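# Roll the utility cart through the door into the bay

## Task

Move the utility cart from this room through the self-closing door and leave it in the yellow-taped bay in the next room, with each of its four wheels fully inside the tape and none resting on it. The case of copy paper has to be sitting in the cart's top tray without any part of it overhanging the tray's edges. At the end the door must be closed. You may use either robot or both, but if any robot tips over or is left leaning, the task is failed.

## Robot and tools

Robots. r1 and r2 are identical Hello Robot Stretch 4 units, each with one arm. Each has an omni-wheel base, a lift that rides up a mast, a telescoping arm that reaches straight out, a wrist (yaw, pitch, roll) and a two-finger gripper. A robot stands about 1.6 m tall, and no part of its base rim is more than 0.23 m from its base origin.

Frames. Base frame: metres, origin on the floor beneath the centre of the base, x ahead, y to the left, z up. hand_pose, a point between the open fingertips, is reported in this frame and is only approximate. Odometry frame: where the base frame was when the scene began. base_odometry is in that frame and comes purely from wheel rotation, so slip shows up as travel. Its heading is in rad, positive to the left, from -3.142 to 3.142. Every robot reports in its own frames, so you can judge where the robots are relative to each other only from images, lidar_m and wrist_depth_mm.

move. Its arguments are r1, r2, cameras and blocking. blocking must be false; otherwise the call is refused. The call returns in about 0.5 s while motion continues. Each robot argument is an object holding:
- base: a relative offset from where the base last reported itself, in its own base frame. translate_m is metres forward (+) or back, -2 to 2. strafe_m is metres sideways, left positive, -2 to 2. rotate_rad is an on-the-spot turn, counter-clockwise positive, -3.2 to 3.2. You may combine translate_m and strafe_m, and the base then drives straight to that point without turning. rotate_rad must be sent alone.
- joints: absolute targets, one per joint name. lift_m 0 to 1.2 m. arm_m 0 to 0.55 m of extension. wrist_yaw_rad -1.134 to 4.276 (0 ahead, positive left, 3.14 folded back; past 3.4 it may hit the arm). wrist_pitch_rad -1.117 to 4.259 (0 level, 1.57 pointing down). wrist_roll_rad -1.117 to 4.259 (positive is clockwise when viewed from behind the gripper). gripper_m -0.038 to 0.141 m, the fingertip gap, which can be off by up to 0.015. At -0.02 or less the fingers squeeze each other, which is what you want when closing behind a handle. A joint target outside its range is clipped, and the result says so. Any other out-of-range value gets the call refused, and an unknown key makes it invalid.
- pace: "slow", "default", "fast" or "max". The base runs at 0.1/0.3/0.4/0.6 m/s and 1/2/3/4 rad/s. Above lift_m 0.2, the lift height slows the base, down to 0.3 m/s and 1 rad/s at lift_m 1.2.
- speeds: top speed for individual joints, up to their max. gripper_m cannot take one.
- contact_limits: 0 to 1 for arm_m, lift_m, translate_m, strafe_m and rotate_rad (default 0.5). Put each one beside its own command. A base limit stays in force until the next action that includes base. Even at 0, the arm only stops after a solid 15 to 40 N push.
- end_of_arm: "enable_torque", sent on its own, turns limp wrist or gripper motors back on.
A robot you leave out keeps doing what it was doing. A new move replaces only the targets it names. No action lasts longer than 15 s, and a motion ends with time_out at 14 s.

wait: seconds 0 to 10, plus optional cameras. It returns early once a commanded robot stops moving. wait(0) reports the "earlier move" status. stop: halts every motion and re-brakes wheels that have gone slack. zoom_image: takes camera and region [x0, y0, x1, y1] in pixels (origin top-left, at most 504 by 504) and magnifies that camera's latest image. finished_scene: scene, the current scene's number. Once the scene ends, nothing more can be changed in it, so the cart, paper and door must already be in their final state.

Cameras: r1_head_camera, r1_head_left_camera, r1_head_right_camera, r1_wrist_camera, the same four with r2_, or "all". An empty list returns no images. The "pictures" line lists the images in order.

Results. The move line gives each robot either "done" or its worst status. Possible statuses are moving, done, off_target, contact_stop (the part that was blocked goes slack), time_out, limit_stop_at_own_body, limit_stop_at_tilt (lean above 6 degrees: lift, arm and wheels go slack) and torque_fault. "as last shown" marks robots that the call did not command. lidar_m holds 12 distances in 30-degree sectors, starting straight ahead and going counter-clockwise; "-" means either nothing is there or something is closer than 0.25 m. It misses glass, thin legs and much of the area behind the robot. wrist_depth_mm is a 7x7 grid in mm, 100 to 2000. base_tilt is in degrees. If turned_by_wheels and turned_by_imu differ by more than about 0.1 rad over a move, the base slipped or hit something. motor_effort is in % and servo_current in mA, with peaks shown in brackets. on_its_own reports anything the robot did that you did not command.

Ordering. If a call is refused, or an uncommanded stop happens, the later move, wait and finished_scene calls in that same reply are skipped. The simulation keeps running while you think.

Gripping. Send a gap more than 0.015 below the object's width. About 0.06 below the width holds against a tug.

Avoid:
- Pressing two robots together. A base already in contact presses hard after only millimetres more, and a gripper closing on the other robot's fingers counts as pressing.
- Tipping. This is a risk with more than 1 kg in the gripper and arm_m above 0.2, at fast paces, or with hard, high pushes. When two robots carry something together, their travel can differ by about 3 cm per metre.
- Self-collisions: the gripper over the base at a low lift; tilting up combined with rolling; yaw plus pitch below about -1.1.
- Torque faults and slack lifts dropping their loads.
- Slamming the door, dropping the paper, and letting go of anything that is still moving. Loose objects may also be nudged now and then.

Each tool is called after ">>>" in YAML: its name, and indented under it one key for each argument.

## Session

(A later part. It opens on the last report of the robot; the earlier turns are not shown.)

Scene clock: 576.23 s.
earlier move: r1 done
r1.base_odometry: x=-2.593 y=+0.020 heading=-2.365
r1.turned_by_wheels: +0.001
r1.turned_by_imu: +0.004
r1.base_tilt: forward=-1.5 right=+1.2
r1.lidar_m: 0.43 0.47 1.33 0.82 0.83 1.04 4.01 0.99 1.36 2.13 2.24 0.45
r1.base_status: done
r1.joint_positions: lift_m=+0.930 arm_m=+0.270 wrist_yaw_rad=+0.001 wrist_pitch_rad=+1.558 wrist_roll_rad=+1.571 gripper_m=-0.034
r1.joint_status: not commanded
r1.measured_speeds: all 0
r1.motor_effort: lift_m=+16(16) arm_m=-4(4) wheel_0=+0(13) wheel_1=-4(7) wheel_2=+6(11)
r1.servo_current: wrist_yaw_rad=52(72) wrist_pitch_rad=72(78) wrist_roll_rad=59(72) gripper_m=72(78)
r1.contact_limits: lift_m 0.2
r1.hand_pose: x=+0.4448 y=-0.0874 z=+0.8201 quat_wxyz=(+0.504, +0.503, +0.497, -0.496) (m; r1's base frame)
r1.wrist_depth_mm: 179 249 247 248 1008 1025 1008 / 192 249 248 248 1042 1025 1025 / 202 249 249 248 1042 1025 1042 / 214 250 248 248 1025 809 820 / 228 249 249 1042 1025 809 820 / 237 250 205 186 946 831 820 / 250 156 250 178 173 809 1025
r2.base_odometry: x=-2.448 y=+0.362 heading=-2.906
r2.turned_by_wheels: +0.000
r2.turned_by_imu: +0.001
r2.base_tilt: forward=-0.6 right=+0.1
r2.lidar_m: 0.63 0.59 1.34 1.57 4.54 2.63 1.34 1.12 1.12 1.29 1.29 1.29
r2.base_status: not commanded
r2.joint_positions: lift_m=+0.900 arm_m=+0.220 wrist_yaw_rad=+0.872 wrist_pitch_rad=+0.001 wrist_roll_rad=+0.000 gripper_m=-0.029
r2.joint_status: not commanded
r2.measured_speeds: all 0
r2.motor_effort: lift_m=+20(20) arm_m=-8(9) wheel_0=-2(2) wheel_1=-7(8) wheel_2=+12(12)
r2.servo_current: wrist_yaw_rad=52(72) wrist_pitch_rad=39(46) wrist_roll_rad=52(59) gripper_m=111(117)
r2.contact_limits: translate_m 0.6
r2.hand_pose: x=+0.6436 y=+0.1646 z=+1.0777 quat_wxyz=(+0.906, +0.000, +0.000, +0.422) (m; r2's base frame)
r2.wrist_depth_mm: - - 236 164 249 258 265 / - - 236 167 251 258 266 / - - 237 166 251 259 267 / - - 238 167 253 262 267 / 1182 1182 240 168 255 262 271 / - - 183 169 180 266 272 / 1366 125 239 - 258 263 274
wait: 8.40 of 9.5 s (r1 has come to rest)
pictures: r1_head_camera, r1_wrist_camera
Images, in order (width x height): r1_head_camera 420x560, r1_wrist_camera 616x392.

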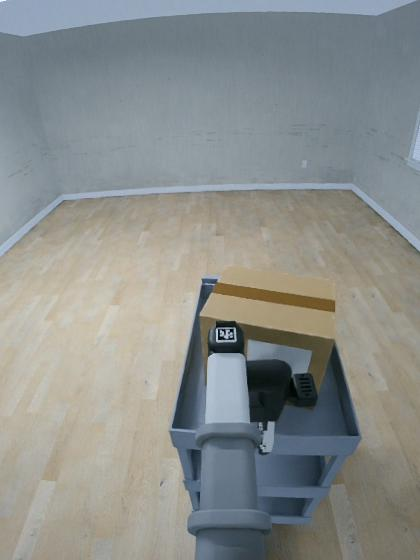

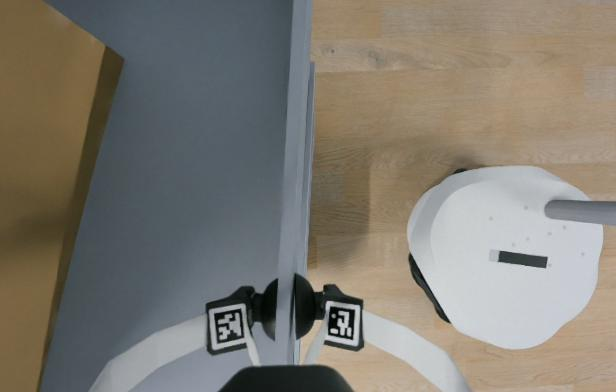

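>>> move:
  r1: {"base":{"translate_m":-0.65,"strafe_m":0.2},"pace":"slow"}
  blocking: false
  cameras: []

>>> wait:
  seconds: 9.5
  cameras: ["r1_head_camera","r1_wrist_camera","r1_head_left_camera"]

Scene clock: 581.63 s.
move: r1 moving
r1.base_odometry: x=-2.581 y=+0.026 heading=-2.365
r1.turned_by_wheels: +0.000
r1.turned_by_imu: +0.000
r1.base_tilt: forward=-1.6 right=+1.3
r1.lidar_m: 0.43 0.47 1.31 0.81 0.82 1.02 4.04 0.99 1.37 2.13 2.22 0.44
r1.base_status: translate_m moving; strafe_m moving
r1.joint_positions: lift_m=+0.930 arm_m=+0.270 wrist_yaw_rad=+0.001 wrist_pitch_rad=+1.558 wrist_roll_rad=+1.571 gripper_m=-0.034
r1.joint_status: not commanded
r1.measured_speeds: translate_m=-0.049 strafe_m=+0.015 rotate_rad=+0.002 lift_m=+0.000 arm_m=+0.000 wrist_yaw_rad=+0.000 wrist_pitch_rad=+0.000 wrist_roll_rad=+0.000
r1.motor_effort: lift_m=+16(16) arm_m=-4(4) wheel_0=-7(7) wheel_1=-5(6) wheel_2=+11(12)
r1.servo_current: wrist_yaw_rad=65(72) wrist_pitch_rad=65(78) wrist_roll_rad=46(72) gripper_m=72(72)
r1.contact_limits: lift_m 0.2
r1.hand_pose: x=+0.4448 y=-0.0874 z=+0.8201 quat_wxyz=(+0.504, +0.503, +0.497, -0.496) (m; r1's base frame)
r1.wrist_depth_mm: 183 249 248 248 1042 1042 1025 / 198 249 248 1025 1008 1025 1008 / 208 250 249 1025 1025 1008 1008 / 216 250 248 1042 1042 820 809 / 233 251 250 1025 1042 831 820 / 248 252 196 187 1025 809 820 / 251 154 250 179 152 854 1025
r2: as last shown
r2.turned_by_imu: +0.000
r2.base_tilt: forward=-0.6 right=+0.0
r2.lidar_m: 0.62 0.64 1.31 1.54 4.52 2.62 1.37 1.15 1.09 1.28 1.30 1.28
r2.motor_effort: lift_m=+20(20) arm_m=-8(8) wheel_0=-2(2) wheel_1=-7(8) wheel_2=+12(12)
r2.servo_current: wrist_yaw_rad=59(78) wrist_pitch_rad=39(46) wrist_roll_rad=33(59) gripper_m=117(117)
r2.contact_limits: translate_m 0.6
r2.wrist_depth_mm: - - 235 163 249 257 264 / - - 236 167 251 258 266 / - - 237 166 251 260 267 / - - 238 167 253 260 270 / 1205 1205 239 168 254 263 272 / - - 183 169 180 266 273 / 1397 124 239 - 259 262 273
pictures: none
No camera images: "cameras" was empty.

Scene clock: 589.17 s.
earlier move: r1 done
r1.base_odometry: x=-1.989 y=+0.333 heading=-2.364
r1.turned_by_wheels: +0.000
r1.turned_by_imu: +0.005
r1.base_tilt: forward=-1.6 right=+1.3
r1.lidar_m: 0.41 0.44 0.57 0.50 0.52 3.41 3.30 3.41 0.57 1.28 2.45 0.46
r1.base_status: done
r1.joint_positions: lift_m=+0.930 arm_m=+0.270 wrist_yaw_rad=+0.001 wrist_pitch_rad=+1.558 wrist_roll_rad=+1.571 gripper_m=-0.034
r1.joint_status: not commanded
r1.measured_speeds: all 0
r1.motor_effort: lift_m=+16(16) arm_m=-4(4) wheel_0=+1(8) wheel_1=-2(6) wheel_2=+8(14)
r1.servo_current: wrist_yaw_rad=52(72) wrist_pitch_rad=72(78) wrist_roll_rad=39(72) gripper_m=72(78)
r1.contact_limits: lift_m 0.2
r1.hand_pose: x=+0.4448 y=-0.0874 z=+0.8201 quat_wxyz=(+0.504, +0.503, +0.497, -0.496) (m; r1's base frame)
r1.wrist_depth_mm: 1042 1025 1008 1060 1025 1025 1008 / 198 208 222 1042 1025 1042 1025 / 250 249 248 1060 1042 1042 1042 / 249 249 248 1042 1008 809 831 / 202 249 248 1025 1025 809 820 / 202 251 205 190 917 820 809 / 209 156 250 178 164 820 1025
r2.base_odometry: x=-2.448 y=+0.362 heading=-2.906
r2.turned_by_wheels: +0.000
r2.turned_by_imu: +0.001
r2.base_tilt: forward=-0.6 right=+0.0
r2.lidar_m: 0.60 0.65 0.99 4.07 4.54 2.61 1.37 1.13 1.12 1.27 1.29 1.29
r2.base_status: not commanded
r2.joint_positions: lift_m=+0.900 arm_m=+0.220 wrist_yaw_rad=+0.872 wrist_pitch_rad=+0.001 wrist_roll_rad=+0.000 gripper_m=-0.029
r2.joint_status: not commanded
r2.measured_speeds: all 0
r2.motor_effort: lift_m=+20(20) arm_m=-8(9) wheel_0=-1(2) wheel_1=-7(8) wheel_2=+12(12)
r2.servo_current: wrist_yaw_rad=65(78) wrist_pitch_rad=46(46) wrist_roll_rad=46(65) gripper_m=117(117)
r2.contact_limits: translate_m 0.6
r2.hand_pose: x=+0.6436 y=+0.1646 z=+1.0777 quat_wxyz=(+0.906, +0.000, +0.000, +0.422) (m; r2's base frame)
r2.wrist_depth_mm: - - 236 164 250 257 265 / - - 236 167 251 258 267 / - - 237 167 252 259 266 / - - 239 168 253 262 268 / - - 240 168 254 263 271 / - 1008 183 169 181 265 271 / - 691 240 - 258 263 276
wait: 7.53 of 9.5 s (r1 has come to rest)
pictures: r1_head_camera, r1_head_left_camera, r1_wrist_camera
Images, in order (width x height): r1_head_camera 420x560, r1_head_left_camera 420x672, r1_wrist_camera 616x392.

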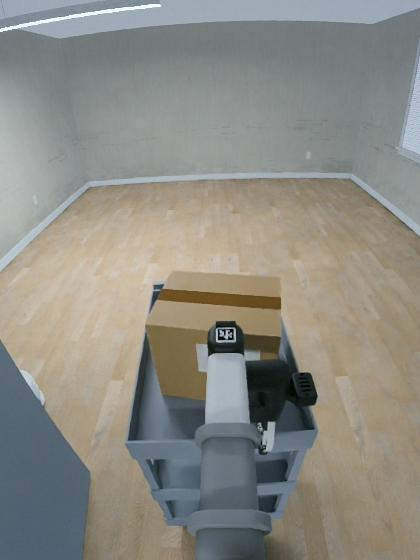

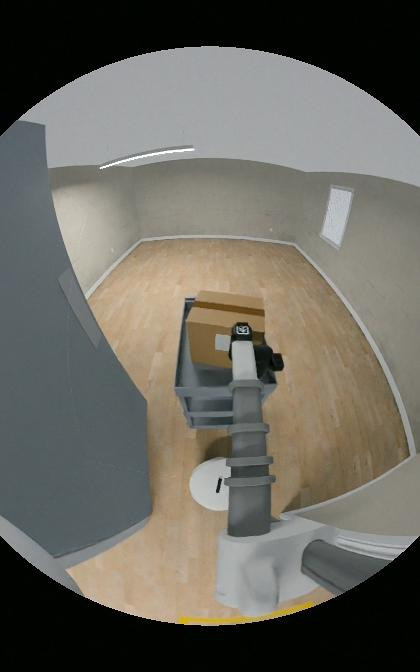

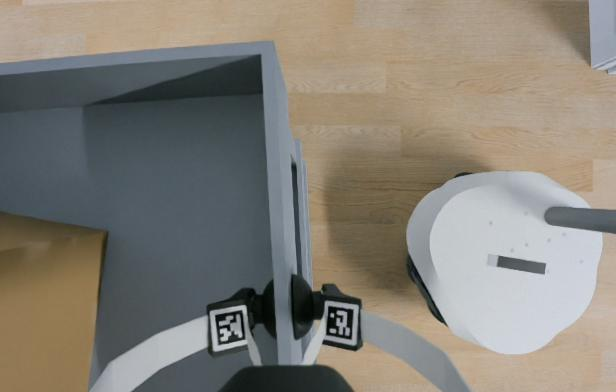

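>>> move:
  r1: {"base":{"translate_m":-0.6,"strafe_m":-0.04},"pace":"slow"}
  blocking: false
  cameras: []

>>> wait:
  seconds: 9
  cameras: ["r1_head_camera","r1_wrist_camera","r1_head_left_camera","r1_head_right_camera"]

Scene clock: 597.07 s.
move: r1 moving
r1.base_odometry: x=-1.981 y=+0.342 heading=-2.364
r1.turned_by_wheels: +0.000
r1.turned_by_imu: +0.000
r1.base_tilt: forward=-1.5 right=+1.2
r1.lidar_m: 0.41 0.44 0.57 0.50 0.50 3.39 3.30 3.39 0.57 1.22 2.42 0.47
r1.base_status: translate_m moving; strafe_m moving
r1.joint_positions: lift_m=+0.930 arm_m=+0.270 wrist_yaw_rad=+0.002 wrist_pitch_rad=+1.558 wrist_roll_rad=+1.571 gripper_m=-0.034
r1.joint_status: not commanded
r1.measured_speeds: translate_m=-0.048 strafe_m=-0.003 rotate_rad=+0.002 lift_m=+0.000 arm_m=+0.000 wrist_yaw_rad=+0.005 wrist_pitch_rad=+0.000 wrist_roll_rad=+0.000
r1.motor_effort: lift_m=+16(16) arm_m=-4(4) wheel_0=-1(2) wheel_1=-4(5) wheel_2=+13(13)
r1.servo_current: wrist_yaw_rad=39(65) wrist_pitch_rad=65(72) wrist_roll_rad=39(59) gripper_m=65(78)
r1.contact_limits: lift_m 0.2
r1.hand_pose: x=+0.4448 y=-0.0874 z=+0.8201 quat_wxyz=(+0.504, +0.503, +0.497, -0.496) (m; r1's base frame)
r1.wrist_depth_mm: 1042 1060 1025 1025 1042 1025 1025 / 211 206 213 1025 1025 1025 1008 / 252 249 248 1042 1008 1025 1025 / 252 250 248 1042 1042 820 820 / 209 250 249 1042 1042 820 820 / 211 251 200 187 1025 809 809 / 218 154 250 180 150 809 1042
r2: as last shown
r2.turned_by_imu: +0.000
r2.lidar_m: 0.60 0.64 0.96 4.09 4.55 2.60 1.36 1.12 1.12 1.28 1.31 1.28
r2.motor_effort: lift_m=+20(20) arm_m=-8(8) wheel_0=-1(2) wheel_1=-7(7) wheel_2=+12(12)
r2.servo_current: wrist_yaw_rad=59(59) wrist_pitch_rad=33(46) wrist_roll_rad=59(59) gripper_m=117(117)
r2.contact_limits: translate_m 0.6
r2.wrist_depth_mm: - - 235 164 249 257 265 / - - 236 167 251 258 266 / - - 237 166 253 259 266 / - - 238 167 252 260 270 / - - 240 168 255 263 270 / - 976 182 169 180 265 272 / - 699 239 - 258 264 273
pictures: none
No camera images: "cameras" was empty.

Scene clock: 603.87 s.
earlier move: r1 done
r1.base_odometry: x=-1.590 y=+0.782 heading=-2.363
r1.turned_by_wheels: +0.001
r1.turned_by_imu: +0.006
r1.base_tilt: forward=-1.6 right=+1.3
r1.lidar_m: 0.38 0.36 0.43 0.58 2.50 2.77 2.66 2.80 2.42 0.52 0.45 3.28
r1.base_status: done
r1.joint_positions: lift_m=+0.930 arm_m=+0.270 wrist_yaw_rad=+0.003 wrist_pitch_rad=+1.561 wrist_roll_rad=+1.568 gripper_m=-0.034
r1.joint_status: not commanded
r1.measured_speeds: all 0
r1.motor_effort: lift_m=+16(16) arm_m=-4(4) wheel_0=+5(8) wheel_1=-1(8) wheel_2=+10(17)
r1.servo_current: wrist_yaw_rad=72(72) wrist_pitch_rad=52(85) wrist_roll_rad=46(72) gripper_m=72(78)
r1.contact_limits: lift_m 0.2
r1.hand_pose: x=+0.4438 y=-0.0874 z=+0.8201 quat_wxyz=(+0.504, +0.501, +0.499, -0.496) (m; r1's base frame)
r1.wrist_depth_mm: 1042 1042 1025 1025 960 1008 1008 / 1042 1025 1060 1025 1042 1025 1025 / 1060 1042 1042 1025 1042 1025 1008 / 1025 1042 1042 1025 1042 831 820 / 1042 1042 580 549 1025 842 831 / 539 204 182 190 180 820 831 / 251 158 249 179 1042 820 1042
r2.base_odometry: x=-2.448 y=+0.362 heading=-2.906
r2.turned_by_wheels: +0.000
r2.turned_by_imu: +0.001
r2.base_tilt: forward=-0.6 right=+0.0
r2.lidar_m: 0.61 0.61 3.60 4.10 4.53 2.61 1.37 1.12 1.11 1.28 1.30 1.29
r2.base_status: not commanded
r2.joint_positions: lift_m=+0.900 arm_m=+0.220 wrist_yaw_rad=+0.872 wrist_pitch_rad=+0.001 wrist_roll_rad=+0.000 gripper_m=-0.029
r2.joint_status: not commanded
r2.measured_speeds: all 0
r2.motor_effort: lift_m=+20(20) arm_m=-8(9) wheel_0=-1(2) wheel_1=-7(8) wheel_2=+12(12)
r2.servo_current: wrist_yaw_rad=59(72) wrist_pitch_rad=33(52) wrist_roll_rad=39(59) gripper_m=111(124)
r2.contact_limits: translate_m 0.6
r2.hand_pose: x=+0.6436 y=+0.1646 z=+1.0777 quat_wxyz=(+0.906, +0.000, +0.000, +0.422) (m; r2's base frame)
r2.wrist_depth_mm: - - 236 164 250 257 265 / - - 236 167 251 259 267 / - - 236 167 253 260 267 / - - 239 167 253 262 270 / - - 240 168 254 263 271 / - - 236 169 180 266 272 / - - 240 - 257 263 274
wait: 6.80 of 9 s (r1 has come to rest)
pictures: r1_head_camera, r1_head_left_camera, r1_head_right_camera, r1_wrist_camera
Images, in order (width x height): r1_head_camera 420x560, r1_head_left_camera 420x672, r1_head_right_camera 420x672, r1_wrist_camera 616x392.

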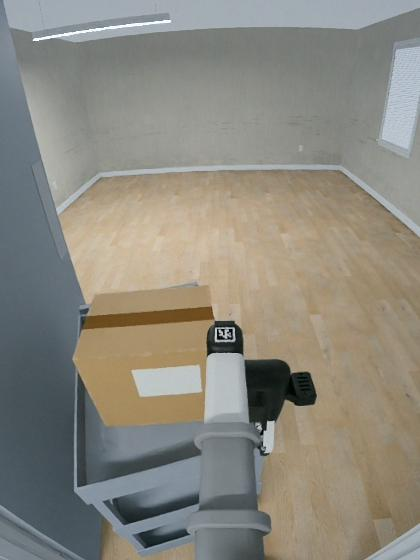

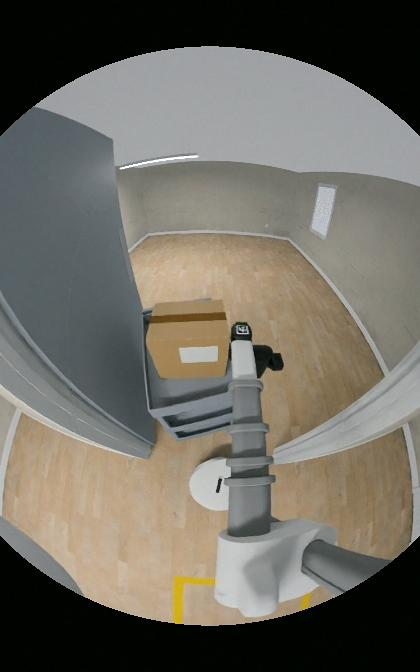

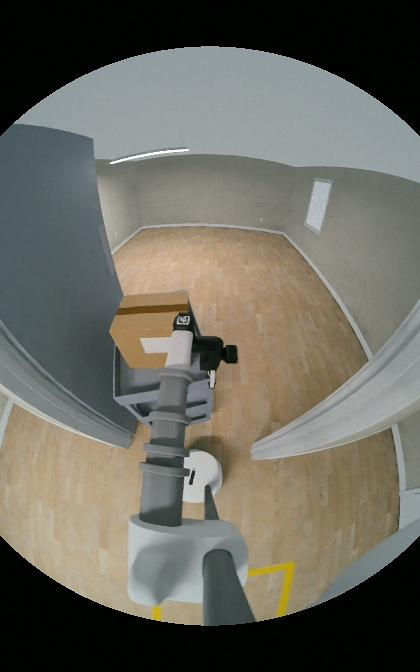

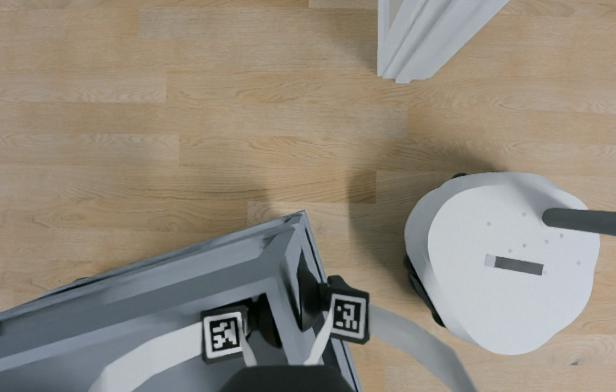

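>>> move:
  r1: {"joints":{"gripper_m":0.06}}
  blocking: false
  cameras: []

>>> wait:
  seconds: 2
  cameras: []

>>> move:
  r1: {"joints":{"lift_m":1.1}}
  blocking: false
  cameras: []

>>> wait:
  seconds: 2
  cameras: ["r1_wrist_camera"]

>>> move:
  r1: {"base":{"translate_m":-0.02,"strafe_m":0.15},"pace":"slow"}
  blocking: false
  cameras: []

>>> wait:
  seconds: 3
  cameras: ["r1_wrist_camera","r1_head_left_camera","r1_head_camera"]

Scene clock: 621.27 s.
move: r1 moving
r1.base_odometry: x=-1.590 y=+0.782 heading=-2.363
r1.turned_by_wheels: +0.000
r1.turned_by_imu: +0.000
r1.base_tilt: forward=-1.6 right=+1.3
r1.lidar_m: 0.38 0.37 0.44 0.56 2.51 2.77 2.67 2.80 2.41 0.51 0.43 3.28
r1.base_status: not commanded
r1.joint_positions: lift_m=+0.930 arm_m=+0.270 wrist_yaw_rad=+0.003 wrist_pitch_rad=+1.561 wrist_roll_rad=+1.568 gripper_m=-0.009
r1.joint_status: gripper_m moving
r1.measured_speeds: all 0
r1.motor_effort: lift_m=+16(16) arm_m=-4(4) wheel_0=+5(5) wheel_1=-1(1) wheel_2=+10(10)
r1.servo_current: wrist_yaw_rad=59(59) wrist_pitch_rad=65(65) wrist_roll_rad=46(72) gripper_m=65(72)
r1.contact_limits: lift_m 0.2
r1.hand_pose: x=+0.4438 y=-0.0874 z=+0.8201 quat_wxyz=(+0.504, +0.501, +0.499, -0.496) (m; r1's base frame)
r1.wrist_depth_mm: 1042 1042 1025 1042 960 1025 1025 / 1060 1042 1042 1025 1042 1025 1025 / 1042 1042 1042 1025 1025 1042 1025 / 1042 1042 1025 1042 1025 820 831 / 1042 1060 574 504 1025 820 798 / 544 203 183 191 831 820 820 / 251 181 251 180 165 831 1042
r2: as last shown
r2.turned_by_imu: +0.000
r2.base_tilt: forward=-0.6 right=+0.1
r2.lidar_m: 0.60 0.62 3.62 4.07 4.54 2.63 1.37 1.12 1.12 1.27 1.29 1.28
r2.motor_effort: lift_m=+20(20) arm_m=-8(8) wheel_0=-1(2) wheel_1=-7(7) wheel_2=+12(12)
r2.servo_current: wrist_yaw_rad=59(72) wrist_pitch_rad=39(46) wrist_roll_rad=52(65) gripper_m=117(117)
r2.contact_limits: translate_m 0.6
r2.wrist_depth_mm: - - 235 164 249 257 266 / - - 236 167 251 258 267 / - - 237 166 253 260 267 / - - 239 168 253 260 268 / - - 240 168 254 262 270 / - - 237 169 180 265 272 / - - 240 - 258 262 274
pictures: none
No camera images: "cameras" was empty.

Scene clock: 622.40 s.
earlier move: r1 done
r1.base_odometry: x=-1.590 y=+0.782 heading=-2.363
r1.turned_by_wheels: +0.000
r1.turned_by_imu: -0.001
r1.base_tilt: forward=-1.6 right=+1.3
r1.lidar_m: 0.36 0.37 0.43 0.57 2.53 2.77 2.67 2.78 2.43 0.48 0.44 3.28
r1.base_status: not commanded
r1.joint_positions: lift_m=+0.930 arm_m=+0.270 wrist_yaw_rad=+0.003 wrist_pitch_rad=+1.571 wrist_roll_rad=+1.568 gripper_m=+0.060
r1.joint_status: all done
r1.measured_speeds: all 0
r1.motor_effort: lift_m=+16(16) arm_m=-3(4) wheel_0=+6(6) wheel_1=-1(1) wheel_2=+5(10)
r1.servo_current: wrist_yaw_rad=46(59) wrist_pitch_rad=46(65) wrist_roll_rad=59(72) gripper_m=33(98)
r1.contact_limits: lift_m 0.2
r1.hand_pose: x=+0.4409 y=-0.0874 z=+0.8200 quat_wxyz=(+0.501, +0.498, +0.502, -0.499) (m; r1's base frame)
r1.wrist_depth_mm: 1008 1042 1042 1008 820 1042 1060 / 1008 1008 1025 1042 1042 1042 1042 / 1042 1025 1025 1042 1025 1025 1060 / 1025 1025 1025 1025 1042 831 1042 / 1025 1025 349 1042 904 820 842 / 253 205 184 1042 187 842 854 / 245 245 247 143 1060 842 1042
r2.base_odometry: x=-2.448 y=+0.362 heading=-2.906
r2.turned_by_wheels: +0.000
r2.turned_by_imu: +0.000
r2.base_tilt: forward=-0.6 right=+0.1
r2.lidar_m: 0.62 0.60 3.62 4.07 4.54 2.62 1.37 1.12 1.10 1.27 1.29 1.28
r2.base_status: not commanded
r2.joint_positions: lift_m=+0.900 arm_m=+0.220 wrist_yaw_rad=+0.872 wrist_pitch_rad=+0.001 wrist_roll_rad=+0.000 gripper_m=-0.029
r2.joint_status: not commanded
r2.measured_speeds: all 0
r2.motor_effort: lift_m=+20(20) arm_m=-8(8) wheel_0=-2(2) wheel_1=-7(7) wheel_2=+12(12)
r2.servo_current: wrist_yaw_rad=59(72) wrist_pitch_rad=39(46) wrist_roll_rad=46(65) gripper_m=111(117)
r2.contact_limits: translate_m 0.6
r2.hand_pose: x=+0.6436 y=+0.1646 z=+1.0777 quat_wxyz=(+0.906, +0.000, +0.000, +0.422) (m; r2's base frame)
r2.wrist_depth_mm: - - 236 164 249 257 265 / - - 236 167 251 258 266 / - - 237 167 252 260 267 / - - 238 167 253 262 270 / - - 240 168 254 263 271 / - - 236 169 180 265 272 / - - 240 - 258 262 274
wait: 1.13 of 2 s (r1 has come to rest)
pictures: none
No camera images: "cameras" was empty.

Scene clock: 622.90 s.
move: r1 moving
r1.base_odometry: x=-1.590 y=+0.782 heading=-2.363
r1.turned_by_wheels: +0.000
r1.turned_by_imu: +0.000
r1.base_tilt: forward=-1.6 right=+1.2
r1.lidar_m: 0.38 0.38 0.46 0.56 2.51 2.78 2.67 2.78 2.41 0.49 0.45 3.29
r1.base_status: not commanded
r1.joint_positions: lift_m=+0.967 arm_m=+0.270 wrist_yaw_rad=+0.003 wrist_pitch_rad=+1.572 wrist_roll_rad=+1.568 gripper_m=+0.060
r1.joint_status: lift_m moving
r1.measured_speeds: translate_m=+0.000 strafe_m=+0.000 rotate_rad=+0.000 lift_m=+0.146 arm_m=+0.000 wrist_yaw_rad=+0.000 wrist_pitch_rad=+0.000 wrist_roll_rad=+0.000
r1.motor_effort: lift_m=+29(29) arm_m=-2(3) wheel_0=+5(5) wheel_1=-1(1) wheel_2=+5(5)
r1.servo_current: wrist_yaw_rad=59(65) wrist_pitch_rad=39(46) wrist_roll_rad=59(65) gripper_m=46(52)
r1.hand_pose: x=+0.4408 y=-0.0874 z=+0.8572 quat_wxyz=(+0.501, +0.498, +0.502, -0.499) (m; r1's base frame)
r1.wrist_depth_mm: 1042 1025 1060 1060 768 1078 1060 / 1042 1060 1060 1078 1078 1060 1098 / 1042 1060 1042 1042 1042 1060 1078 / 1060 1060 1078 1060 1060 878 1098 / 1042 1060 267 1078 904 854 866 / 270 274 208 1078 188 866 1098 / 276 276 277 139 1060 1078 1078
r2: as last shown
r2.base_tilt: forward=-0.5 right=+0.0
r2.lidar_m: 0.60 0.62 3.60 4.08 4.54 2.62 1.36 1.14 1.12 1.26 1.31 1.29
r2.motor_effort: lift_m=+20(20) arm_m=-8(8) wheel_0=-1(2) wheel_1=-7(7) wheel_2=+12(12)
r2.servo_current: wrist_yaw_rad=72(72) wrist_pitch_rad=39(46) wrist_roll_rad=52(59) gripper_m=117(117)
r2.contact_limits: translate_m 0.6
r2.wrist_depth_mm: - - 235 164 249 258 265 / - - 236 167 250 258 266 / - - 237 166 252 259 268 / - - 238 168 253 262 268 / - - 239 168 255 263 271 / - - 237 168 181 264 272 / - - 240 - 258 262 273
pictures: none
No camera images: "cameras" was empty.

Scene clock: 624.20 s.
earlier move: r1 done
r1.base_odometry: x=-1.590 y=+0.782 heading=-2.364
r1.turned_by_wheels: -0.001
r1.turned_by_imu: -0.001
r1.base_tilt: forward=-1.6 right=+1.3
r1.lidar_m: 0.37 0.37 0.43 0.57 2.50 2.79 2.67 2.80 2.41 0.51 0.44 3.25
r1.base_status: not commanded
r1.joint_positions: lift_m=+1.100 arm_m=+0.270 wrist_yaw_rad=+0.003 wrist_pitch_rad=+1.572 wrist_roll_rad=+1.568 gripper_m=+0.060
r1.joint_status: all done
r1.measured_speeds: all 0
r1.motor_effort: lift_m=+24(29) arm_m=+3(3) wheel_0=+2(5) wheel_1=-1(2) wheel_2=+2(5)
r1.servo_current: wrist_yaw_rad=59(65) wrist_pitch_rad=39(46) wrist_roll_rad=46(65) gripper_m=39(52)
r1.hand_pose: x=+0.4408 y=-0.0874 z=+0.9893 quat_wxyz=(+0.501, +0.498, +0.502, -0.499) (m; r1's base frame)
r1.wrist_depth_mm: 1205 1205 1205 1205 798 1205 1255 / 1205 1205 1205 1205 1182 1205 1205 / 1182 1229 1205 1182 1229 1229 1229 / 1205 1205 1182 1229 1205 1008 1229 / 1182 1182 415 1182 1025 1008 1229 / 661 418 197 418 187 991 1205 / 415 364 415 143 1229 1205 1205
r2.base_odometry: x=-2.448 y=+0.362 heading=-2.906
r2.turned_by_wheels: +0.000
r2.turned_by_imu: +0.000
r2.base_tilt: forward=-0.6 right=+0.0
r2.lidar_m: 0.61 0.62 3.61 4.08 4.53 2.63 1.36 1.12 1.11 1.28 1.28 1.29
r2.base_status: not commanded
r2.joint_positions: lift_m=+0.900 arm_m=+0.220 wrist_yaw_rad=+0.872 wrist_pitch_rad=+0.001 wrist_roll_rad=+0.000 gripper_m=-0.029
r2.joint_status: not commanded
r2.measured_speeds: all 0
r2.motor_effort: lift_m=+20(20) arm_m=-8(8) wheel_0=-1(2) wheel_1=-7(8) wheel_2=+12(12)
r2.servo_current: wrist_yaw_rad=65(72) wrist_pitch_rad=39(52) wrist_roll_rad=52(59) gripper_m=117(117)
r2.contact_limits: translate_m 0.6
r2.hand_pose: x=+0.6436 y=+0.1646 z=+1.0777 quat_wxyz=(+0.906, +0.000, +0.000, +0.422) (m; r2's base frame)
r2.wrist_depth_mm: - - 236 164 248 257 264 / - - 236 167 251 257 265 / - - 237 167 252 259 267 / - - 238 167 254 262 270 / - - 240 169 254 263 271 / - - 236 169 180 265 272 / - - 240 - 258 263 274
wait: 1.30 of 2 s (r1 has come to rest)
pictures: r1_wrist_camera
Images, in order (width x height): r1_wrist_camera 616x392.

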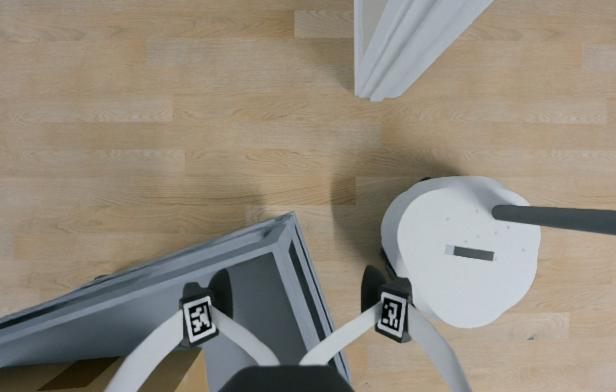

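Scene clock: 624.70 s.
move: r1 moving
r1.base_odometry: x=-1.579 y=+0.774 heading=-2.364
r1.turned_by_wheels: +0.000
r1.turned_by_imu: +0.000
r1.base_tilt: forward=-1.6 right=+1.3
r1.lidar_m: 0.36 0.37 0.55 0.56 2.51 2.76 2.66 2.79 2.43 0.51 0.45 3.31
r1.base_status: translate_m moving; strafe_m moving
r1.joint_positions: lift_m=+1.100 arm_m=+0.270 wrist_yaw_rad=+0.003 wrist_pitch_rad=+1.572 wrist_roll_rad=+1.568 gripper_m=+0.060
r1.joint_status: not commanded
r1.measured_speeds: translate_m=-0.007 strafe_m=+0.051 rotate_rad=-0.002 lift_m=+0.000 arm_m=+0.000 wrist_yaw_rad=+0.000 wrist_pitch_rad=+0.000 wrist_roll_rad=+0.000
r1.motor_effort: lift_m=+24(24) arm_m=+3(4) wheel_0=-6(8) wheel_1=+5(6) wheel_2=+2(4)
r1.servo_current: wrist_yaw_rad=59(65) wrist_pitch_rad=46(46) wrist_roll_rad=46(59) gripper_m=39(46)
r1.hand_pose: x=+0.4408 y=-0.0874 z=+0.9893 quat_wxyz=(+0.501, +0.498, +0.502, -0.499) (m; r1's base frame)
r1.wrist_depth_mm: 1182 1182 1205 1205 809 1205 1255 / 1182 1205 1205 1205 1205 1205 1205 / 1182 1182 1205 1205 1229 1229 1229 / 1205 1205 1205 1229 1205 1025 1205 / 1182 1182 418 1205 1025 1008 1229 / 413 415 198 415 189 991 1205 / 402 325 413 143 1205 1205 1205
r2: as last shown
r2.lidar_m: 0.61 0.63 3.59 4.05 4.53 2.60 1.37 1.12 1.13 1.29 1.29 1.28
r2.motor_effort: lift_m=+20(20) arm_m=-8(9) wheel_0=-1(2) wheel_1=-7(7) wheel_2=+12(12)
r2.servo_current: wrist_yaw_rad=59(65) wrist_pitch_rad=39(46) wrist_roll_rad=46(52) gripper_m=117(117)
r2.contact_limits: translate_m 0.6
r2.wrist_depth_mm: - - 235 163 250 257 265 / - - 236 167 250 259 266 / - - 237 166 253 260 266 / - - 237 167 253 260 270 / - - 239 168 254 262 270 / - - 236 169 180 266 273 / - - 241 - 258 263 273
pictures: none
No camera images: "cameras" was empty.

Scene clock: 626.93 s.
earlier move: r1 done
r1.base_odometry: x=-1.471 y=+0.690 heading=-2.364
r1.turned_by_wheels: +0.000
r1.turned_by_imu: +0.000
r1.base_tilt: forward=-1.6 right=+1.3
r1.lidar_m: 0.35 0.33 0.43 0.63 2.37 2.75 2.65 2.77 2.55 0.62 0.60 0.41
r1.base_status: done
r1.joint_positions: lift_m=+1.100 arm_m=+0.270 wrist_yaw_rad=+0.003 wrist_pitch_rad=+1.572 wrist_roll_rad=+1.568 gripper_m=+0.060
r1.joint_status: not commanded
r1.measured_speeds: all 0
r1.motor_effort: lift_m=+24(24) arm_m=+3(4) wheel_0=-2(9) wheel_1=+2(7) wheel_2=+2(5)
r1.servo_current: wrist_yaw_rad=46(65) wrist_pitch_rad=39(46) wrist_roll_rad=52(72) gripper_m=39(52)
r1.hand_pose: x=+0.4408 y=-0.0874 z=+0.9893 quat_wxyz=(+0.501, +0.498, +0.502, -0.499) (m; r1's base frame)
r1.wrist_depth_mm: 1205 1205 1182 1205 1205 1229 1229 / 1205 1205 1182 1229 1205 1205 1229 / 1205 410 415 1205 1229 1229 1205 / 415 415 418 1182 1182 991 1229 / 193 279 415 418 1025 1008 1229 / 182 272 195 415 188 991 1229 / 185 213 413 143 1205 1205 1205
r2.base_odometry: x=-2.448 y=+0.362 heading=-2.906
r2.turned_by_wheels: +0.000
r2.turned_by_imu: +0.000
r2.base_tilt: forward=-0.6 right=+0.0
r2.lidar_m: 0.60 0.63 3.62 4.07 4.52 2.60 1.38 1.12 1.12 1.26 1.29 1.30
r2.base_status: not commanded
r2.joint_positions: lift_m=+0.900 arm_m=+0.220 wrist_yaw_rad=+0.872 wrist_pitch_rad=+0.001 wrist_roll_rad=+0.000 gripper_m=-0.029
r2.joint_status: not commanded
r2.measured_speeds: all 0
r2.motor_effort: lift_m=+20(20) arm_m=-8(9) wheel_0=-1(2) wheel_1=-8(8) wheel_2=+12(12)
r2.servo_current: wrist_yaw_rad=65(72) wrist_pitch_rad=39(52) wrist_roll_rad=52(65) gripper_m=117(117)
r2.contact_limits: translate_m 0.6
r2.hand_pose: x=+0.6436 y=+0.1646 z=+1.0777 quat_wxyz=(+0.906, +0.000, +0.000, +0.422) (m; r2's base frame)
r2.wrist_depth_mm: - - 236 163 250 256 265 / - - 236 167 250 258 266 / - - 236 167 252 258 267 / - - 239 167 254 262 268 / - - 240 168 255 263 272 / - - 237 169 180 266 271 / - - 241 - 258 264 273
wait: 2.23 of 3 s (r1 has come to rest)
pictures: r1_head_camera, r1_head_left_camera, r1_wrist_camera
Images, in order (width x height): r1_head_camera 420x560, r1_head_left_camera 420x672, r1_wrist_camera 616x392.

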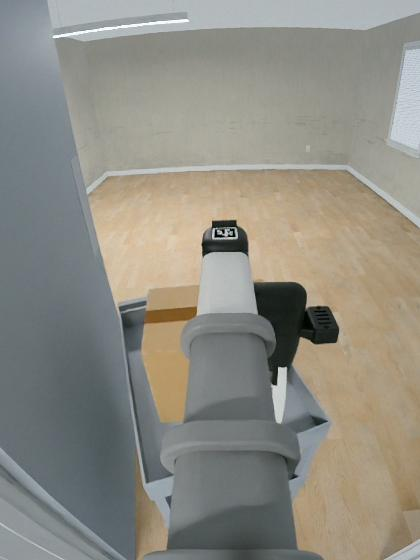

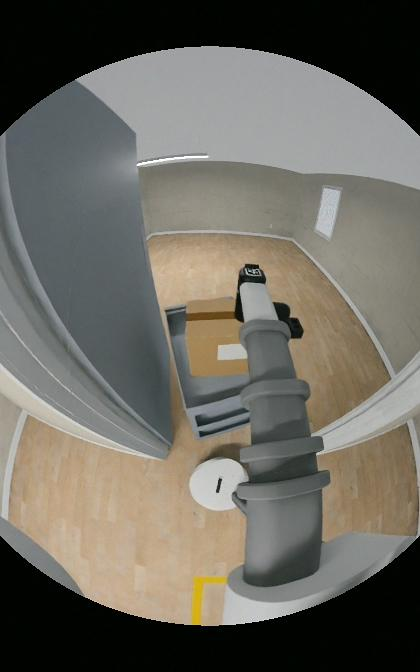

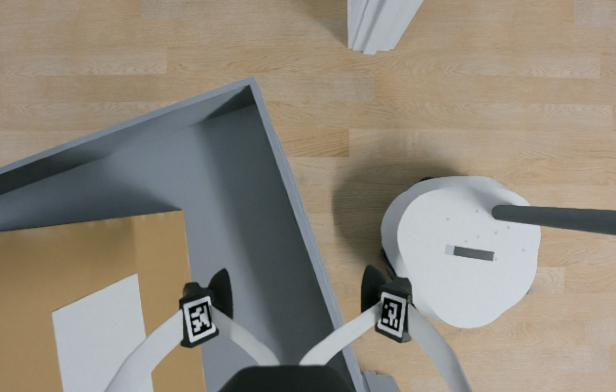

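>>> move:
  r1: {"base":{"translate_m":0.018},"joints":{"lift_m":0.93},"contact_limits":{"lift_m":0.2},"pace":"slow"}
  blocking: false
  cameras: []

>>> wait:
  seconds: 1.6
  cameras: []

>>> wait:
  seconds: 1
  cameras: ["r1_wrist_camera"]

>>> move:
  r1: {"joints":{"gripper_m":-0.037}}
  blocking: false
  cameras: []

>>> wait:
  seconds: 2
  cameras: ["r1_wrist_camera"]

Scene clock: 638.10 s.
move: r1 moving
r1.base_odometry: x=-1.479 y=+0.681 heading=-2.364
r1.turned_by_wheels: +0.000
r1.turned_by_imu: +0.000
r1.base_tilt: forward=-1.6 right=+1.3
r1.lidar_m: 0.34 0.35 0.41 0.59 2.36 2.77 2.65 2.78 2.55 0.60 0.58 0.42
r1.base_status: translate_m moving
r1.joint_positions: lift_m=+1.075 arm_m=+0.270 wrist_yaw_rad=+0.003 wrist_pitch_rad=+1.572 wrist_roll_rad=+1.568 gripper_m=+0.060
r1.joint_status: lift_m moving
r1.measured_speeds: translate_m=+0.038 strafe_m=+0.000 rotate_rad=+0.000 lift_m=-0.097 arm_m=+0.000 wrist_yaw_rad=+0.000 wrist_pitch_rad=+0.000 wrist_roll_rad=+0.000
r1.motor_effort: lift_m=+11(23) arm_m=+4(4) wheel_0=+6(7) wheel_1=+3(6) wheel_2=-4(6)
r1.servo_current: wrist_yaw_rad=39(59) wrist_pitch_rad=46(46) wrist_roll_rad=59(65) gripper_m=46(46)
r1.contact_limits: lift_m 0.2
r1.hand_pose: x=+0.4408 y=-0.0874 z=+0.9650 quat_wxyz=(+0.501, +0.498, +0.502, -0.499) (m; r1's base frame)
r1.wrist_depth_mm: 1160 1182 1182 1182 1182 1160 1205 / 1182 1182 397 1205 1182 1182 1205 / 1160 397 397 1182 1182 1205 1205 / 397 394 397 394 1182 976 1205 / 178 262 399 397 991 976 1205 / 171 244 197 397 186 991 1205 / 167 196 392 143 1160 1160 1205
r2: as last shown
r2.base_tilt: forward=-0.6 right=+0.1
r2.lidar_m: 0.62 0.63 3.60 4.08 4.53 2.64 1.40 1.11 1.12 1.27 1.28 1.29
r2.motor_effort: lift_m=+20(20) arm_m=-7(8) wheel_0=-1(2) wheel_1=-7(7) wheel_2=+12(12)
r2.servo_current: wrist_yaw_rad=39(65) wrist_pitch_rad=39(46) wrist_roll_rad=52(52) gripper_m=117(117)
r2.contact_limits: translate_m 0.6
r2.wrist_depth_mm: - - 236 163 249 256 264 / - - 236 167 250 257 266 / - - 237 166 251 259 267 / - - 239 168 254 262 268 / - - 239 168 255 263 271 / - - 236 169 180 266 273 / - - 240 - 258 263 274
pictures: none
No camera images: "cameras" was empty.

Scene clock: 639.70 s.
earlier move: r1 moving
r1.base_odometry: x=-1.483 y=+0.677 heading=-2.364
r1.turned_by_wheels: +0.000
r1.turned_by_imu: +0.000
r1.base_tilt: forward=-1.6 right=+1.3
r1.lidar_m: 0.30 0.32 0.42 0.55 2.37 2.76 2.65 2.78 2.56 0.59 0.58 0.40
r1.base_status: done
r1.joint_positions: lift_m=+0.931 arm_m=+0.270 wrist_yaw_rad=+0.002 wrist_pitch_rad=+1.572 wrist_roll_rad=+1.568 gripper_m=+0.060
r1.joint_status: lift_m moving
r1.measured_speeds: all 0
r1.motor_effort: lift_m=+11(23) arm_m=+4(4) wheel_0=+3(7) wheel_1=+3(6) wheel_2=-1(6)
r1.servo_current: wrist_yaw_rad=65(65) wrist_pitch_rad=39(52) wrist_roll_rad=59(65) gripper_m=33(46)
r1.contact_limits: lift_m 0.2
r1.hand_pose: x=+0.4408 y=-0.0874 z=+0.8203 quat_wxyz=(+0.501, +0.498, +0.502, -0.499) (m; r1's base frame)
r1.wrist_depth_mm: 1025 190 207 1025 1025 1042 1060 / 204 246 247 1025 1042 1025 1042 / 246 247 248 248 1042 1025 1060 / 245 246 246 247 1042 831 1060 / 179 246 247 248 866 820 842 / 165 240 211 248 187 831 1042 / 163 190 247 142 1042 1042 1060
r2.base_odometry: x=-2.448 y=+0.362 heading=-2.906
r2.turned_by_wheels: +0.000
r2.turned_by_imu: +0.000
r2.base_tilt: forward=-0.6 right=+0.0
r2.lidar_m: 0.60 0.63 3.62 4.09 4.54 2.61 1.35 1.11 1.12 1.25 1.29 1.27
r2.base_status: not commanded
r2.joint_positions: lift_m=+0.900 arm_m=+0.220 wrist_yaw_rad=+0.872 wrist_pitch_rad=+0.001 wrist_roll_rad=+0.000 gripper_m=-0.029
r2.joint_status: not commanded
r2.measured_speeds: all 0
r2.motor_effort: lift_m=+20(20) arm_m=-8(8) wheel_0=-1(2) wheel_1=-7(7) wheel_2=+12(12)
r2.servo_current: wrist_yaw_rad=46(72) wrist_pitch_rad=39(52) wrist_roll_rad=52(59) gripper_m=117(117)
r2.contact_limits: translate_m 0.6
r2.hand_pose: x=+0.6436 y=+0.1646 z=+1.0777 quat_wxyz=(+0.906, +0.000, +0.000, +0.422) (m; r2's base frame)
r2.wrist_depth_mm: - - 234 164 249 257 265 / - - 236 167 251 259 266 / - - 236 166 252 258 267 / - - 239 167 252 260 268 / - - 239 168 255 263 271 / - - 237 169 180 265 273 / - - 241 - 258 262 273
wait: 1.60 s; no rest
pictures: none
No camera images: "cameras" was empty.

Scene clock: 639.77 s.
earlier move: r1 done
r1.base_odometry: x=-1.483 y=+0.677 heading=-2.364
r1.turned_by_wheels: +0.000
r1.turned_by_imu: +0.000
r1.base_tilt: forward=-1.6 right=+1.3
r1.lidar_m: 0.33 0.33 0.41 0.54 2.38 2.77 2.68 2.80 2.56 0.60 0.58 0.42
r1.base_status: done
r1.joint_positions: lift_m=+0.931 arm_m=+0.270 wrist_yaw_rad=+0.002 wrist_pitch_rad=+1.572 wrist_roll_rad=+1.568 gripper_m=+0.060
r1.joint_status: all done
r1.measured_speeds: all 0
r1.motor_effort: lift_m=+12(23) arm_m=+4(4) wheel_0=+3(7) wheel_1=+3(6) wheel_2=-1(6)
r1.servo_current: wrist_yaw_rad=39(65) wrist_pitch_rad=39(52) wrist_roll_rad=59(65) gripper_m=39(46)
r1.contact_limits: lift_m 0.2
r1.hand_pose: x=+0.4408 y=-0.0874 z=+0.8203 quat_wxyz=(+0.501, +0.498, +0.502, -0.499) (m; r1's base frame)
r1.wrist_depth_mm: 1008 191 207 1042 1042 1042 1060 / 203 246 247 1025 1025 1042 1042 / 244 246 247 248 1042 1042 1060 / 246 245 247 248 1042 831 1042 / 179 246 248 247 842 820 831 / 165 241 211 248 187 831 1060 / 163 191 247 141 1042 1025 1042
r2.base_odometry: x=-2.448 y=+0.362 heading=-2.906
r2.turned_by_wheels: +0.000
r2.turned_by_imu: +0.000
r2.base_tilt: forward=-0.6 right=+0.0
r2.lidar_m: 0.62 0.64 3.61 4.08 4.55 2.62 1.36 1.13 1.11 1.28 1.30 1.28
r2.base_status: not commanded
r2.joint_positions: lift_m=+0.900 arm_m=+0.220 wrist_yaw_rad=+0.872 wrist_pitch_rad=+0.001 wrist_roll_rad=+0.000 gripper_m=-0.029
r2.joint_status: not commanded
r2.measured_speeds: all 0
r2.motor_effort: lift_m=+20(20) arm_m=-8(8) wheel_0=-1(2) wheel_1=-7(7) wheel_2=+12(12)
r2.servo_current: wrist_yaw_rad=59(72) wrist_pitch_rad=39(52) wrist_roll_rad=46(59) gripper_m=111(117)
r2.contact_limits: translate_m 0.6
r2.hand_pose: x=+0.6436 y=+0.1646 z=+1.0777 quat_wxyz=(+0.906, +0.000, +0.000, +0.422) (m; r2's base frame)
r2.wrist_depth_mm: - - 235 164 249 257 264 / - - 236 167 250 258 266 / - - 237 166 252 259 267 / - - 237 167 253 263 270 / - - 240 168 254 263 271 / - - 237 169 180 266 273 / - - 241 - 258 263 274
wait: 0.07 of 1 s (r1 has come to rest)
pictures: r1_wrist_camera
Images, in order (width x height): r1_wrist_camera 616x392.

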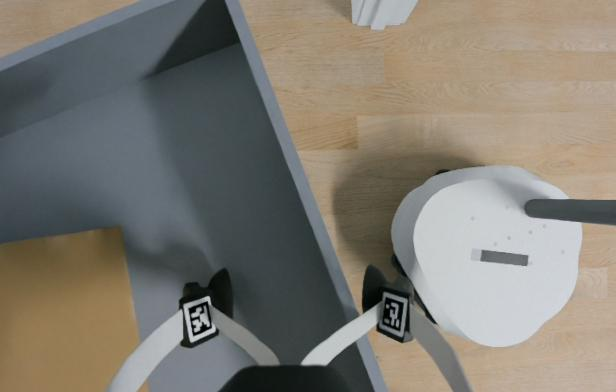

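Scene clock: 640.27 s.
move: r1 moving
r1.base_odometry: x=-1.483 y=+0.677 heading=-2.364
r1.turned_by_wheels: +0.000
r1.turned_by_imu: +0.000
r1.base_tilt: forward=-1.6 right=+1.3
r1.lidar_m: 0.32 0.31 0.42 0.54 2.38 2.76 2.65 2.77 2.55 0.61 0.59 0.43
r1.base_status: not commanded
r1.joint_positions: lift_m=+0.930 arm_m=+0.270 wrist_yaw_rad=+0.002 wrist_pitch_rad=+1.572 wrist_roll_rad=+1.568 gripper_m=+0.041
r1.joint_status: gripper_m moving
r1.measured_speeds: translate_m=+0.000 strafe_m=+0.000 rotate_rad=+0.000 lift_m=+0.000 arm_m=+0.000 wrist_yaw_rad=-0.005 wrist_pitch_rad=+0.013 wrist_roll_rad=+0.000
r1.motor_effort: lift_m=+12(12) arm_m=+4(4) wheel_0=+3(3) wheel_1=+3(4) wheel_2=-1(1)
r1.servo_current: wrist_yaw_rad=39(52) wrist_pitch_rad=39(46) wrist_roll_rad=39(59) gripper_m=130(130)
r1.contact_limits: lift_m 0.2
r1.hand_pose: x=+0.4406 y=-0.0874 z=+0.8203 quat_wxyz=(+0.501, +0.498, +0.502, -0.499) (m; r1's base frame)
r1.wrist_depth_mm: 1008 190 208 1060 1042 1060 1060 / 205 244 246 1042 1025 1060 1060 / 243 245 246 1025 1060 1042 1060 / 243 245 246 247 1042 842 1042 / 187 246 246 246 854 842 842 / 167 245 196 248 187 831 1060 / 165 196 246 142 1042 1060 1060
r2: as last shown
r2.base_tilt: forward=-0.6 right=+0.1
r2.lidar_m: 0.60 0.62 3.63 4.06 4.54 2.64 1.34 1.13 1.12 1.28 1.30 1.29
r2.servo_current: wrist_yaw_rad=59(65) wrist_pitch_rad=39(39) wrist_roll_rad=39(65) gripper_m=117(117)
r2.contact_limits: translate_m 0.6
r2.wrist_depth_mm: - - 235 163 250 257 265 / - - 236 167 251 258 266 / - - 237 166 253 259 268 / - - 238 168 252 262 268 / - - 239 169 255 263 272 / - - 236 169 181 266 273 / - - 241 - 258 263 274
pictures: none
No camera images: "cameras" was empty.

Scene clock: 641.43 s.
earlier move: r1 done
r1.base_odometry: x=-1.483 y=+0.677 heading=-2.363
r1.turned_by_wheels: +0.000
r1.turned_by_imu: +0.000
r1.base_tilt: forward=-1.6 right=+1.3
r1.lidar_m: 0.36 0.37 0.42 0.55 2.35 2.77 2.66 2.81 2.54 0.59 0.61 0.44
r1.base_status: not commanded
r1.joint_positions: lift_m=+0.930 arm_m=+0.270 wrist_yaw_rad=+0.000 wrist_pitch_rad=+1.571 wrist_roll_rad=+1.568 gripper_m=-0.036
r1.joint_status: all done
r1.measured_speeds: all 0
r1.motor_effort: lift_m=+16(16) arm_m=-4(4) wheel_0=+2(3) wheel_1=+4(4) wheel_2=+0(1)
r1.servo_current: wrist_yaw_rad=65(72) wrist_pitch_rad=39(59) wrist_roll_rad=26(65) gripper_m=85(182)
r1.contact_limits: lift_m 0.2
r1.hand_pose: x=+0.4410 y=-0.0874 z=+0.8201 quat_wxyz=(+0.501, +0.499, +0.501, -0.499) (m; r1's base frame)
r1.wrist_depth_mm: 184 201 215 1008 1025 1025 1042 / 231 245 244 1060 1042 1042 1042 / 245 245 246 1025 1042 1042 1060 / 244 246 246 1025 1025 820 1042 / 213 246 245 1025 1025 831 831 / 208 246 245 197 179 820 831 / 204 155 246 176 1042 133 1042
r2.base_odometry: x=-2.448 y=+0.362 heading=-2.906
r2.turned_by_wheels: +0.000
r2.turned_by_imu: +0.000
r2.base_tilt: forward=-0.6 right=+0.1
r2.lidar_m: 0.61 0.65 3.62 4.04 4.55 2.61 1.36 1.13 1.11 1.28 1.30 1.30
r2.base_status: not commanded
r2.joint_positions: lift_m=+0.900 arm_m=+0.220 wrist_yaw_rad=+0.872 wrist_pitch_rad=+0.001 wrist_roll_rad=+0.000 gripper_m=-0.029
r2.joint_status: not commanded
r2.measured_speeds: all 0
r2.motor_effort: lift_m=+20(20) arm_m=-8(8) wheel_0=-1(2) wheel_1=-7(8) wheel_2=+12(12)
r2.servo_current: wrist_yaw_rad=65(72) wrist_pitch_rad=46(46) wrist_roll_rad=52(65) gripper_m=111(117)
r2.contact_limits: translate_m 0.6
r2.hand_pose: x=+0.6436 y=+0.1646 z=+1.0777 quat_wxyz=(+0.906, +0.000, +0.000, +0.422) (m; r2's base frame)
r2.wrist_depth_mm: - - 235 164 249 258 264 / - - 236 167 251 257 265 / - - 237 167 251 259 266 / - - 238 167 254 263 268 / - - 240 169 255 262 271 / - - 237 169 180 265 272 / - - 242 - 258 263 273
wait: 1.17 of 2 s (r1 has come to rest)
pictures: r1_wrist_camera
Images, in order (width x height): r1_wrist_camera 616x392.

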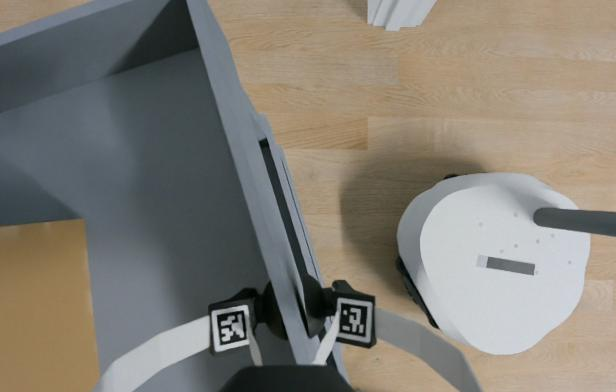

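>>> move:
  r1: {"base":{"translate_m":-0.15,"strafe_m":0.08},"pace":"slow"}
  blocking: false
  cameras: []

>>> wait:
  seconds: 5
  cameras: ["r1_wrist_camera","r1_head_left_camera","r1_head_camera"]

Scene clock: 646.93 s.
move: r1 moving
r1.base_odometry: x=-1.470 y=+0.681 heading=-2.364
r1.turned_by_wheels: +0.000
r1.turned_by_imu: -0.001
r1.base_tilt: forward=-1.5 right=+1.3
r1.lidar_m: 0.38 0.39 0.41 0.61 2.38 2.76 2.65 2.77 2.57 0.61 0.60 0.46
r1.base_status: translate_m moving; strafe_m moving
r1.joint_positions: lift_m=+0.930 arm_m=+0.270 wrist_yaw_rad=+0.001 wrist_pitch_rad=+1.565 wrist_roll_rad=+1.568 gripper_m=-0.036
r1.joint_status: not commanded
r1.measured_speeds: translate_m=-0.047 strafe_m=+0.025 rotate_rad=-0.002 lift_m=+0.000 arm_m=+0.000 wrist_yaw_rad=+0.004 wrist_pitch_rad=-0.020 wrist_roll_rad=+0.000
r1.motor_effort: lift_m=+16(16) arm_m=-4(4) wheel_0=-6(8) wheel_1=+0(5) wheel_2=+8(8)
r1.servo_current: wrist_yaw_rad=46(59) wrist_pitch_rad=46(52) wrist_roll_rad=59(65) gripper_m=85(85)
r1.contact_limits: lift_m 0.2
r1.hand_pose: x=+0.4426 y=-0.0874 z=+0.8201 quat_wxyz=(+0.502, +0.501, +0.499, -0.498) (m; r1's base frame)
r1.wrist_depth_mm: 189 213 235 1060 1025 1025 1008 / 236 248 247 1025 1042 1042 1025 / 249 247 248 1042 1025 1060 1042 / 248 248 247 1042 1025 820 1025 / 220 248 248 1025 1008 820 820 / 216 248 202 194 178 820 831 / 211 153 248 178 1025 820 1042
r2: as last shown
r2.base_tilt: forward=-0.5 right=+0.0
r2.lidar_m: 0.62 0.64 3.61 4.08 4.52 2.63 1.36 1.14 1.10 1.26 1.31 1.29
r2.motor_effort: lift_m=+20(20) arm_m=-8(8) wheel_0=-1(2) wheel_1=-7(7) wheel_2=+12(12)
r2.servo_current: wrist_yaw_rad=59(72) wrist_pitch_rad=33(46) wrist_roll_rad=52(52) gripper_m=117(117)
r2.contact_limits: translate_m 0.6
r2.wrist_depth_mm: - - 234 164 250 257 264 / - - 236 167 249 258 266 / - - 237 166 253 260 268 / - - 238 167 253 263 268 / - - 239 169 254 262 271 / - - 236 169 180 265 272 / - - 241 - 258 263 273
pictures: none
No camera images: "cameras" was empty.

Scene clock: 649.30 s.
earlier move: r1 done
r1.base_odometry: x=-1.321 y=+0.725 heading=-2.364
r1.turned_by_wheels: -0.001
r1.turned_by_imu: -0.002
r1.base_tilt: forward=-1.6 right=+1.3
r1.lidar_m: 0.38 0.37 0.42 1.13 2.29 2.63 2.50 2.66 2.64 1.11 0.69 0.43
r1.base_status: done
r1.joint_positions: lift_m=+0.930 arm_m=+0.270 wrist_yaw_rad=+0.002 wrist_pitch_rad=+1.568 wrist_roll_rad=+1.568 gripper_m=-0.036
r1.joint_status: not commanded
r1.measured_speeds: all 0
r1.motor_effort: lift_m=+16(16) arm_m=-3(4) wheel_0=-8(14) wheel_1=-3(6) wheel_2=-2(10)
r1.servo_current: wrist_yaw_rad=46(72) wrist_pitch_rad=46(59) wrist_roll_rad=39(72) gripper_m=72(85)
r1.contact_limits: lift_m 0.2
r1.hand_pose: x=+0.4418 y=-0.0874 z=+0.8201 quat_wxyz=(+0.502, +0.500, +0.500, -0.498) (m; r1's base frame)
r1.wrist_depth_mm: 240 248 248 1042 1060 1042 1060 / 247 248 249 1042 1042 1060 1042 / 247 248 248 1025 1025 1060 1060 / 210 247 248 1042 1060 842 1042 / 218 247 249 1042 960 831 842 / 216 248 186 198 178 831 831 / 213 154 247 178 1042 134 1042
r2.base_odometry: x=-2.448 y=+0.362 heading=-2.906
r2.turned_by_wheels: +0.000
r2.turned_by_imu: +0.000
r2.base_tilt: forward=-0.6 right=+0.0
r2.lidar_m: 0.62 0.62 3.61 4.06 4.50 2.64 1.37 1.13 1.11 1.31 1.29 1.30
r2.base_status: not commanded
r2.joint_positions: lift_m=+0.900 arm_m=+0.220 wrist_yaw_rad=+0.872 wrist_pitch_rad=+0.001 wrist_roll_rad=+0.000 gripper_m=-0.029
r2.joint_status: not commanded
r2.measured_speeds: all 0
r2.motor_effort: lift_m=+20(20) arm_m=-8(9) wheel_0=-1(2) wheel_1=-8(8) wheel_2=+12(12)
r2.servo_current: wrist_yaw_rad=46(72) wrist_pitch_rad=39(46) wrist_roll_rad=52(65) gripper_m=111(117)
r2.contact_limits: translate_m 0.6
r2.hand_pose: x=+0.6436 y=+0.1646 z=+1.0777 quat_wxyz=(+0.906, +0.000, +0.000, +0.422) (m; r2's base frame)
r2.wrist_depth_mm: - - 235 164 249 257 265 / - - 236 167 250 259 266 / - - 238 166 252 258 268 / - - 240 167 253 260 268 / - - 238 168 254 263 270 / - - 237 169 180 265 273 / - - 242 - 258 263 274
wait: 2.37 of 5 s (r1 has come to rest)
pictures: r1_head_camera, r1_head_left_camera, r1_wrist_camera
Images, in order (width x height): r1_head_camera 420x560, r1_head_left_camera 420x672, r1_wrist_camera 616x392.

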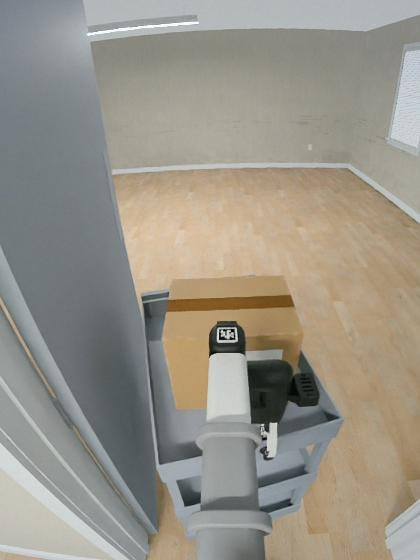

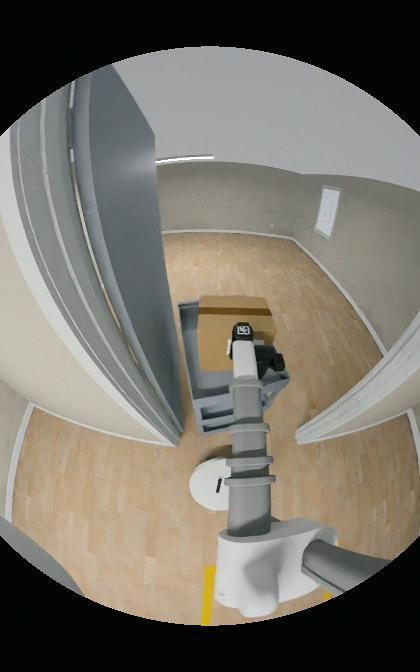

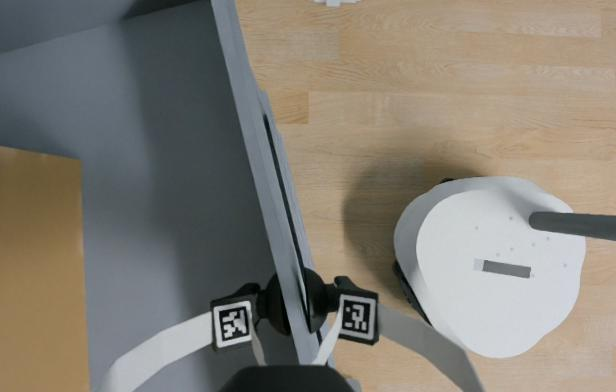

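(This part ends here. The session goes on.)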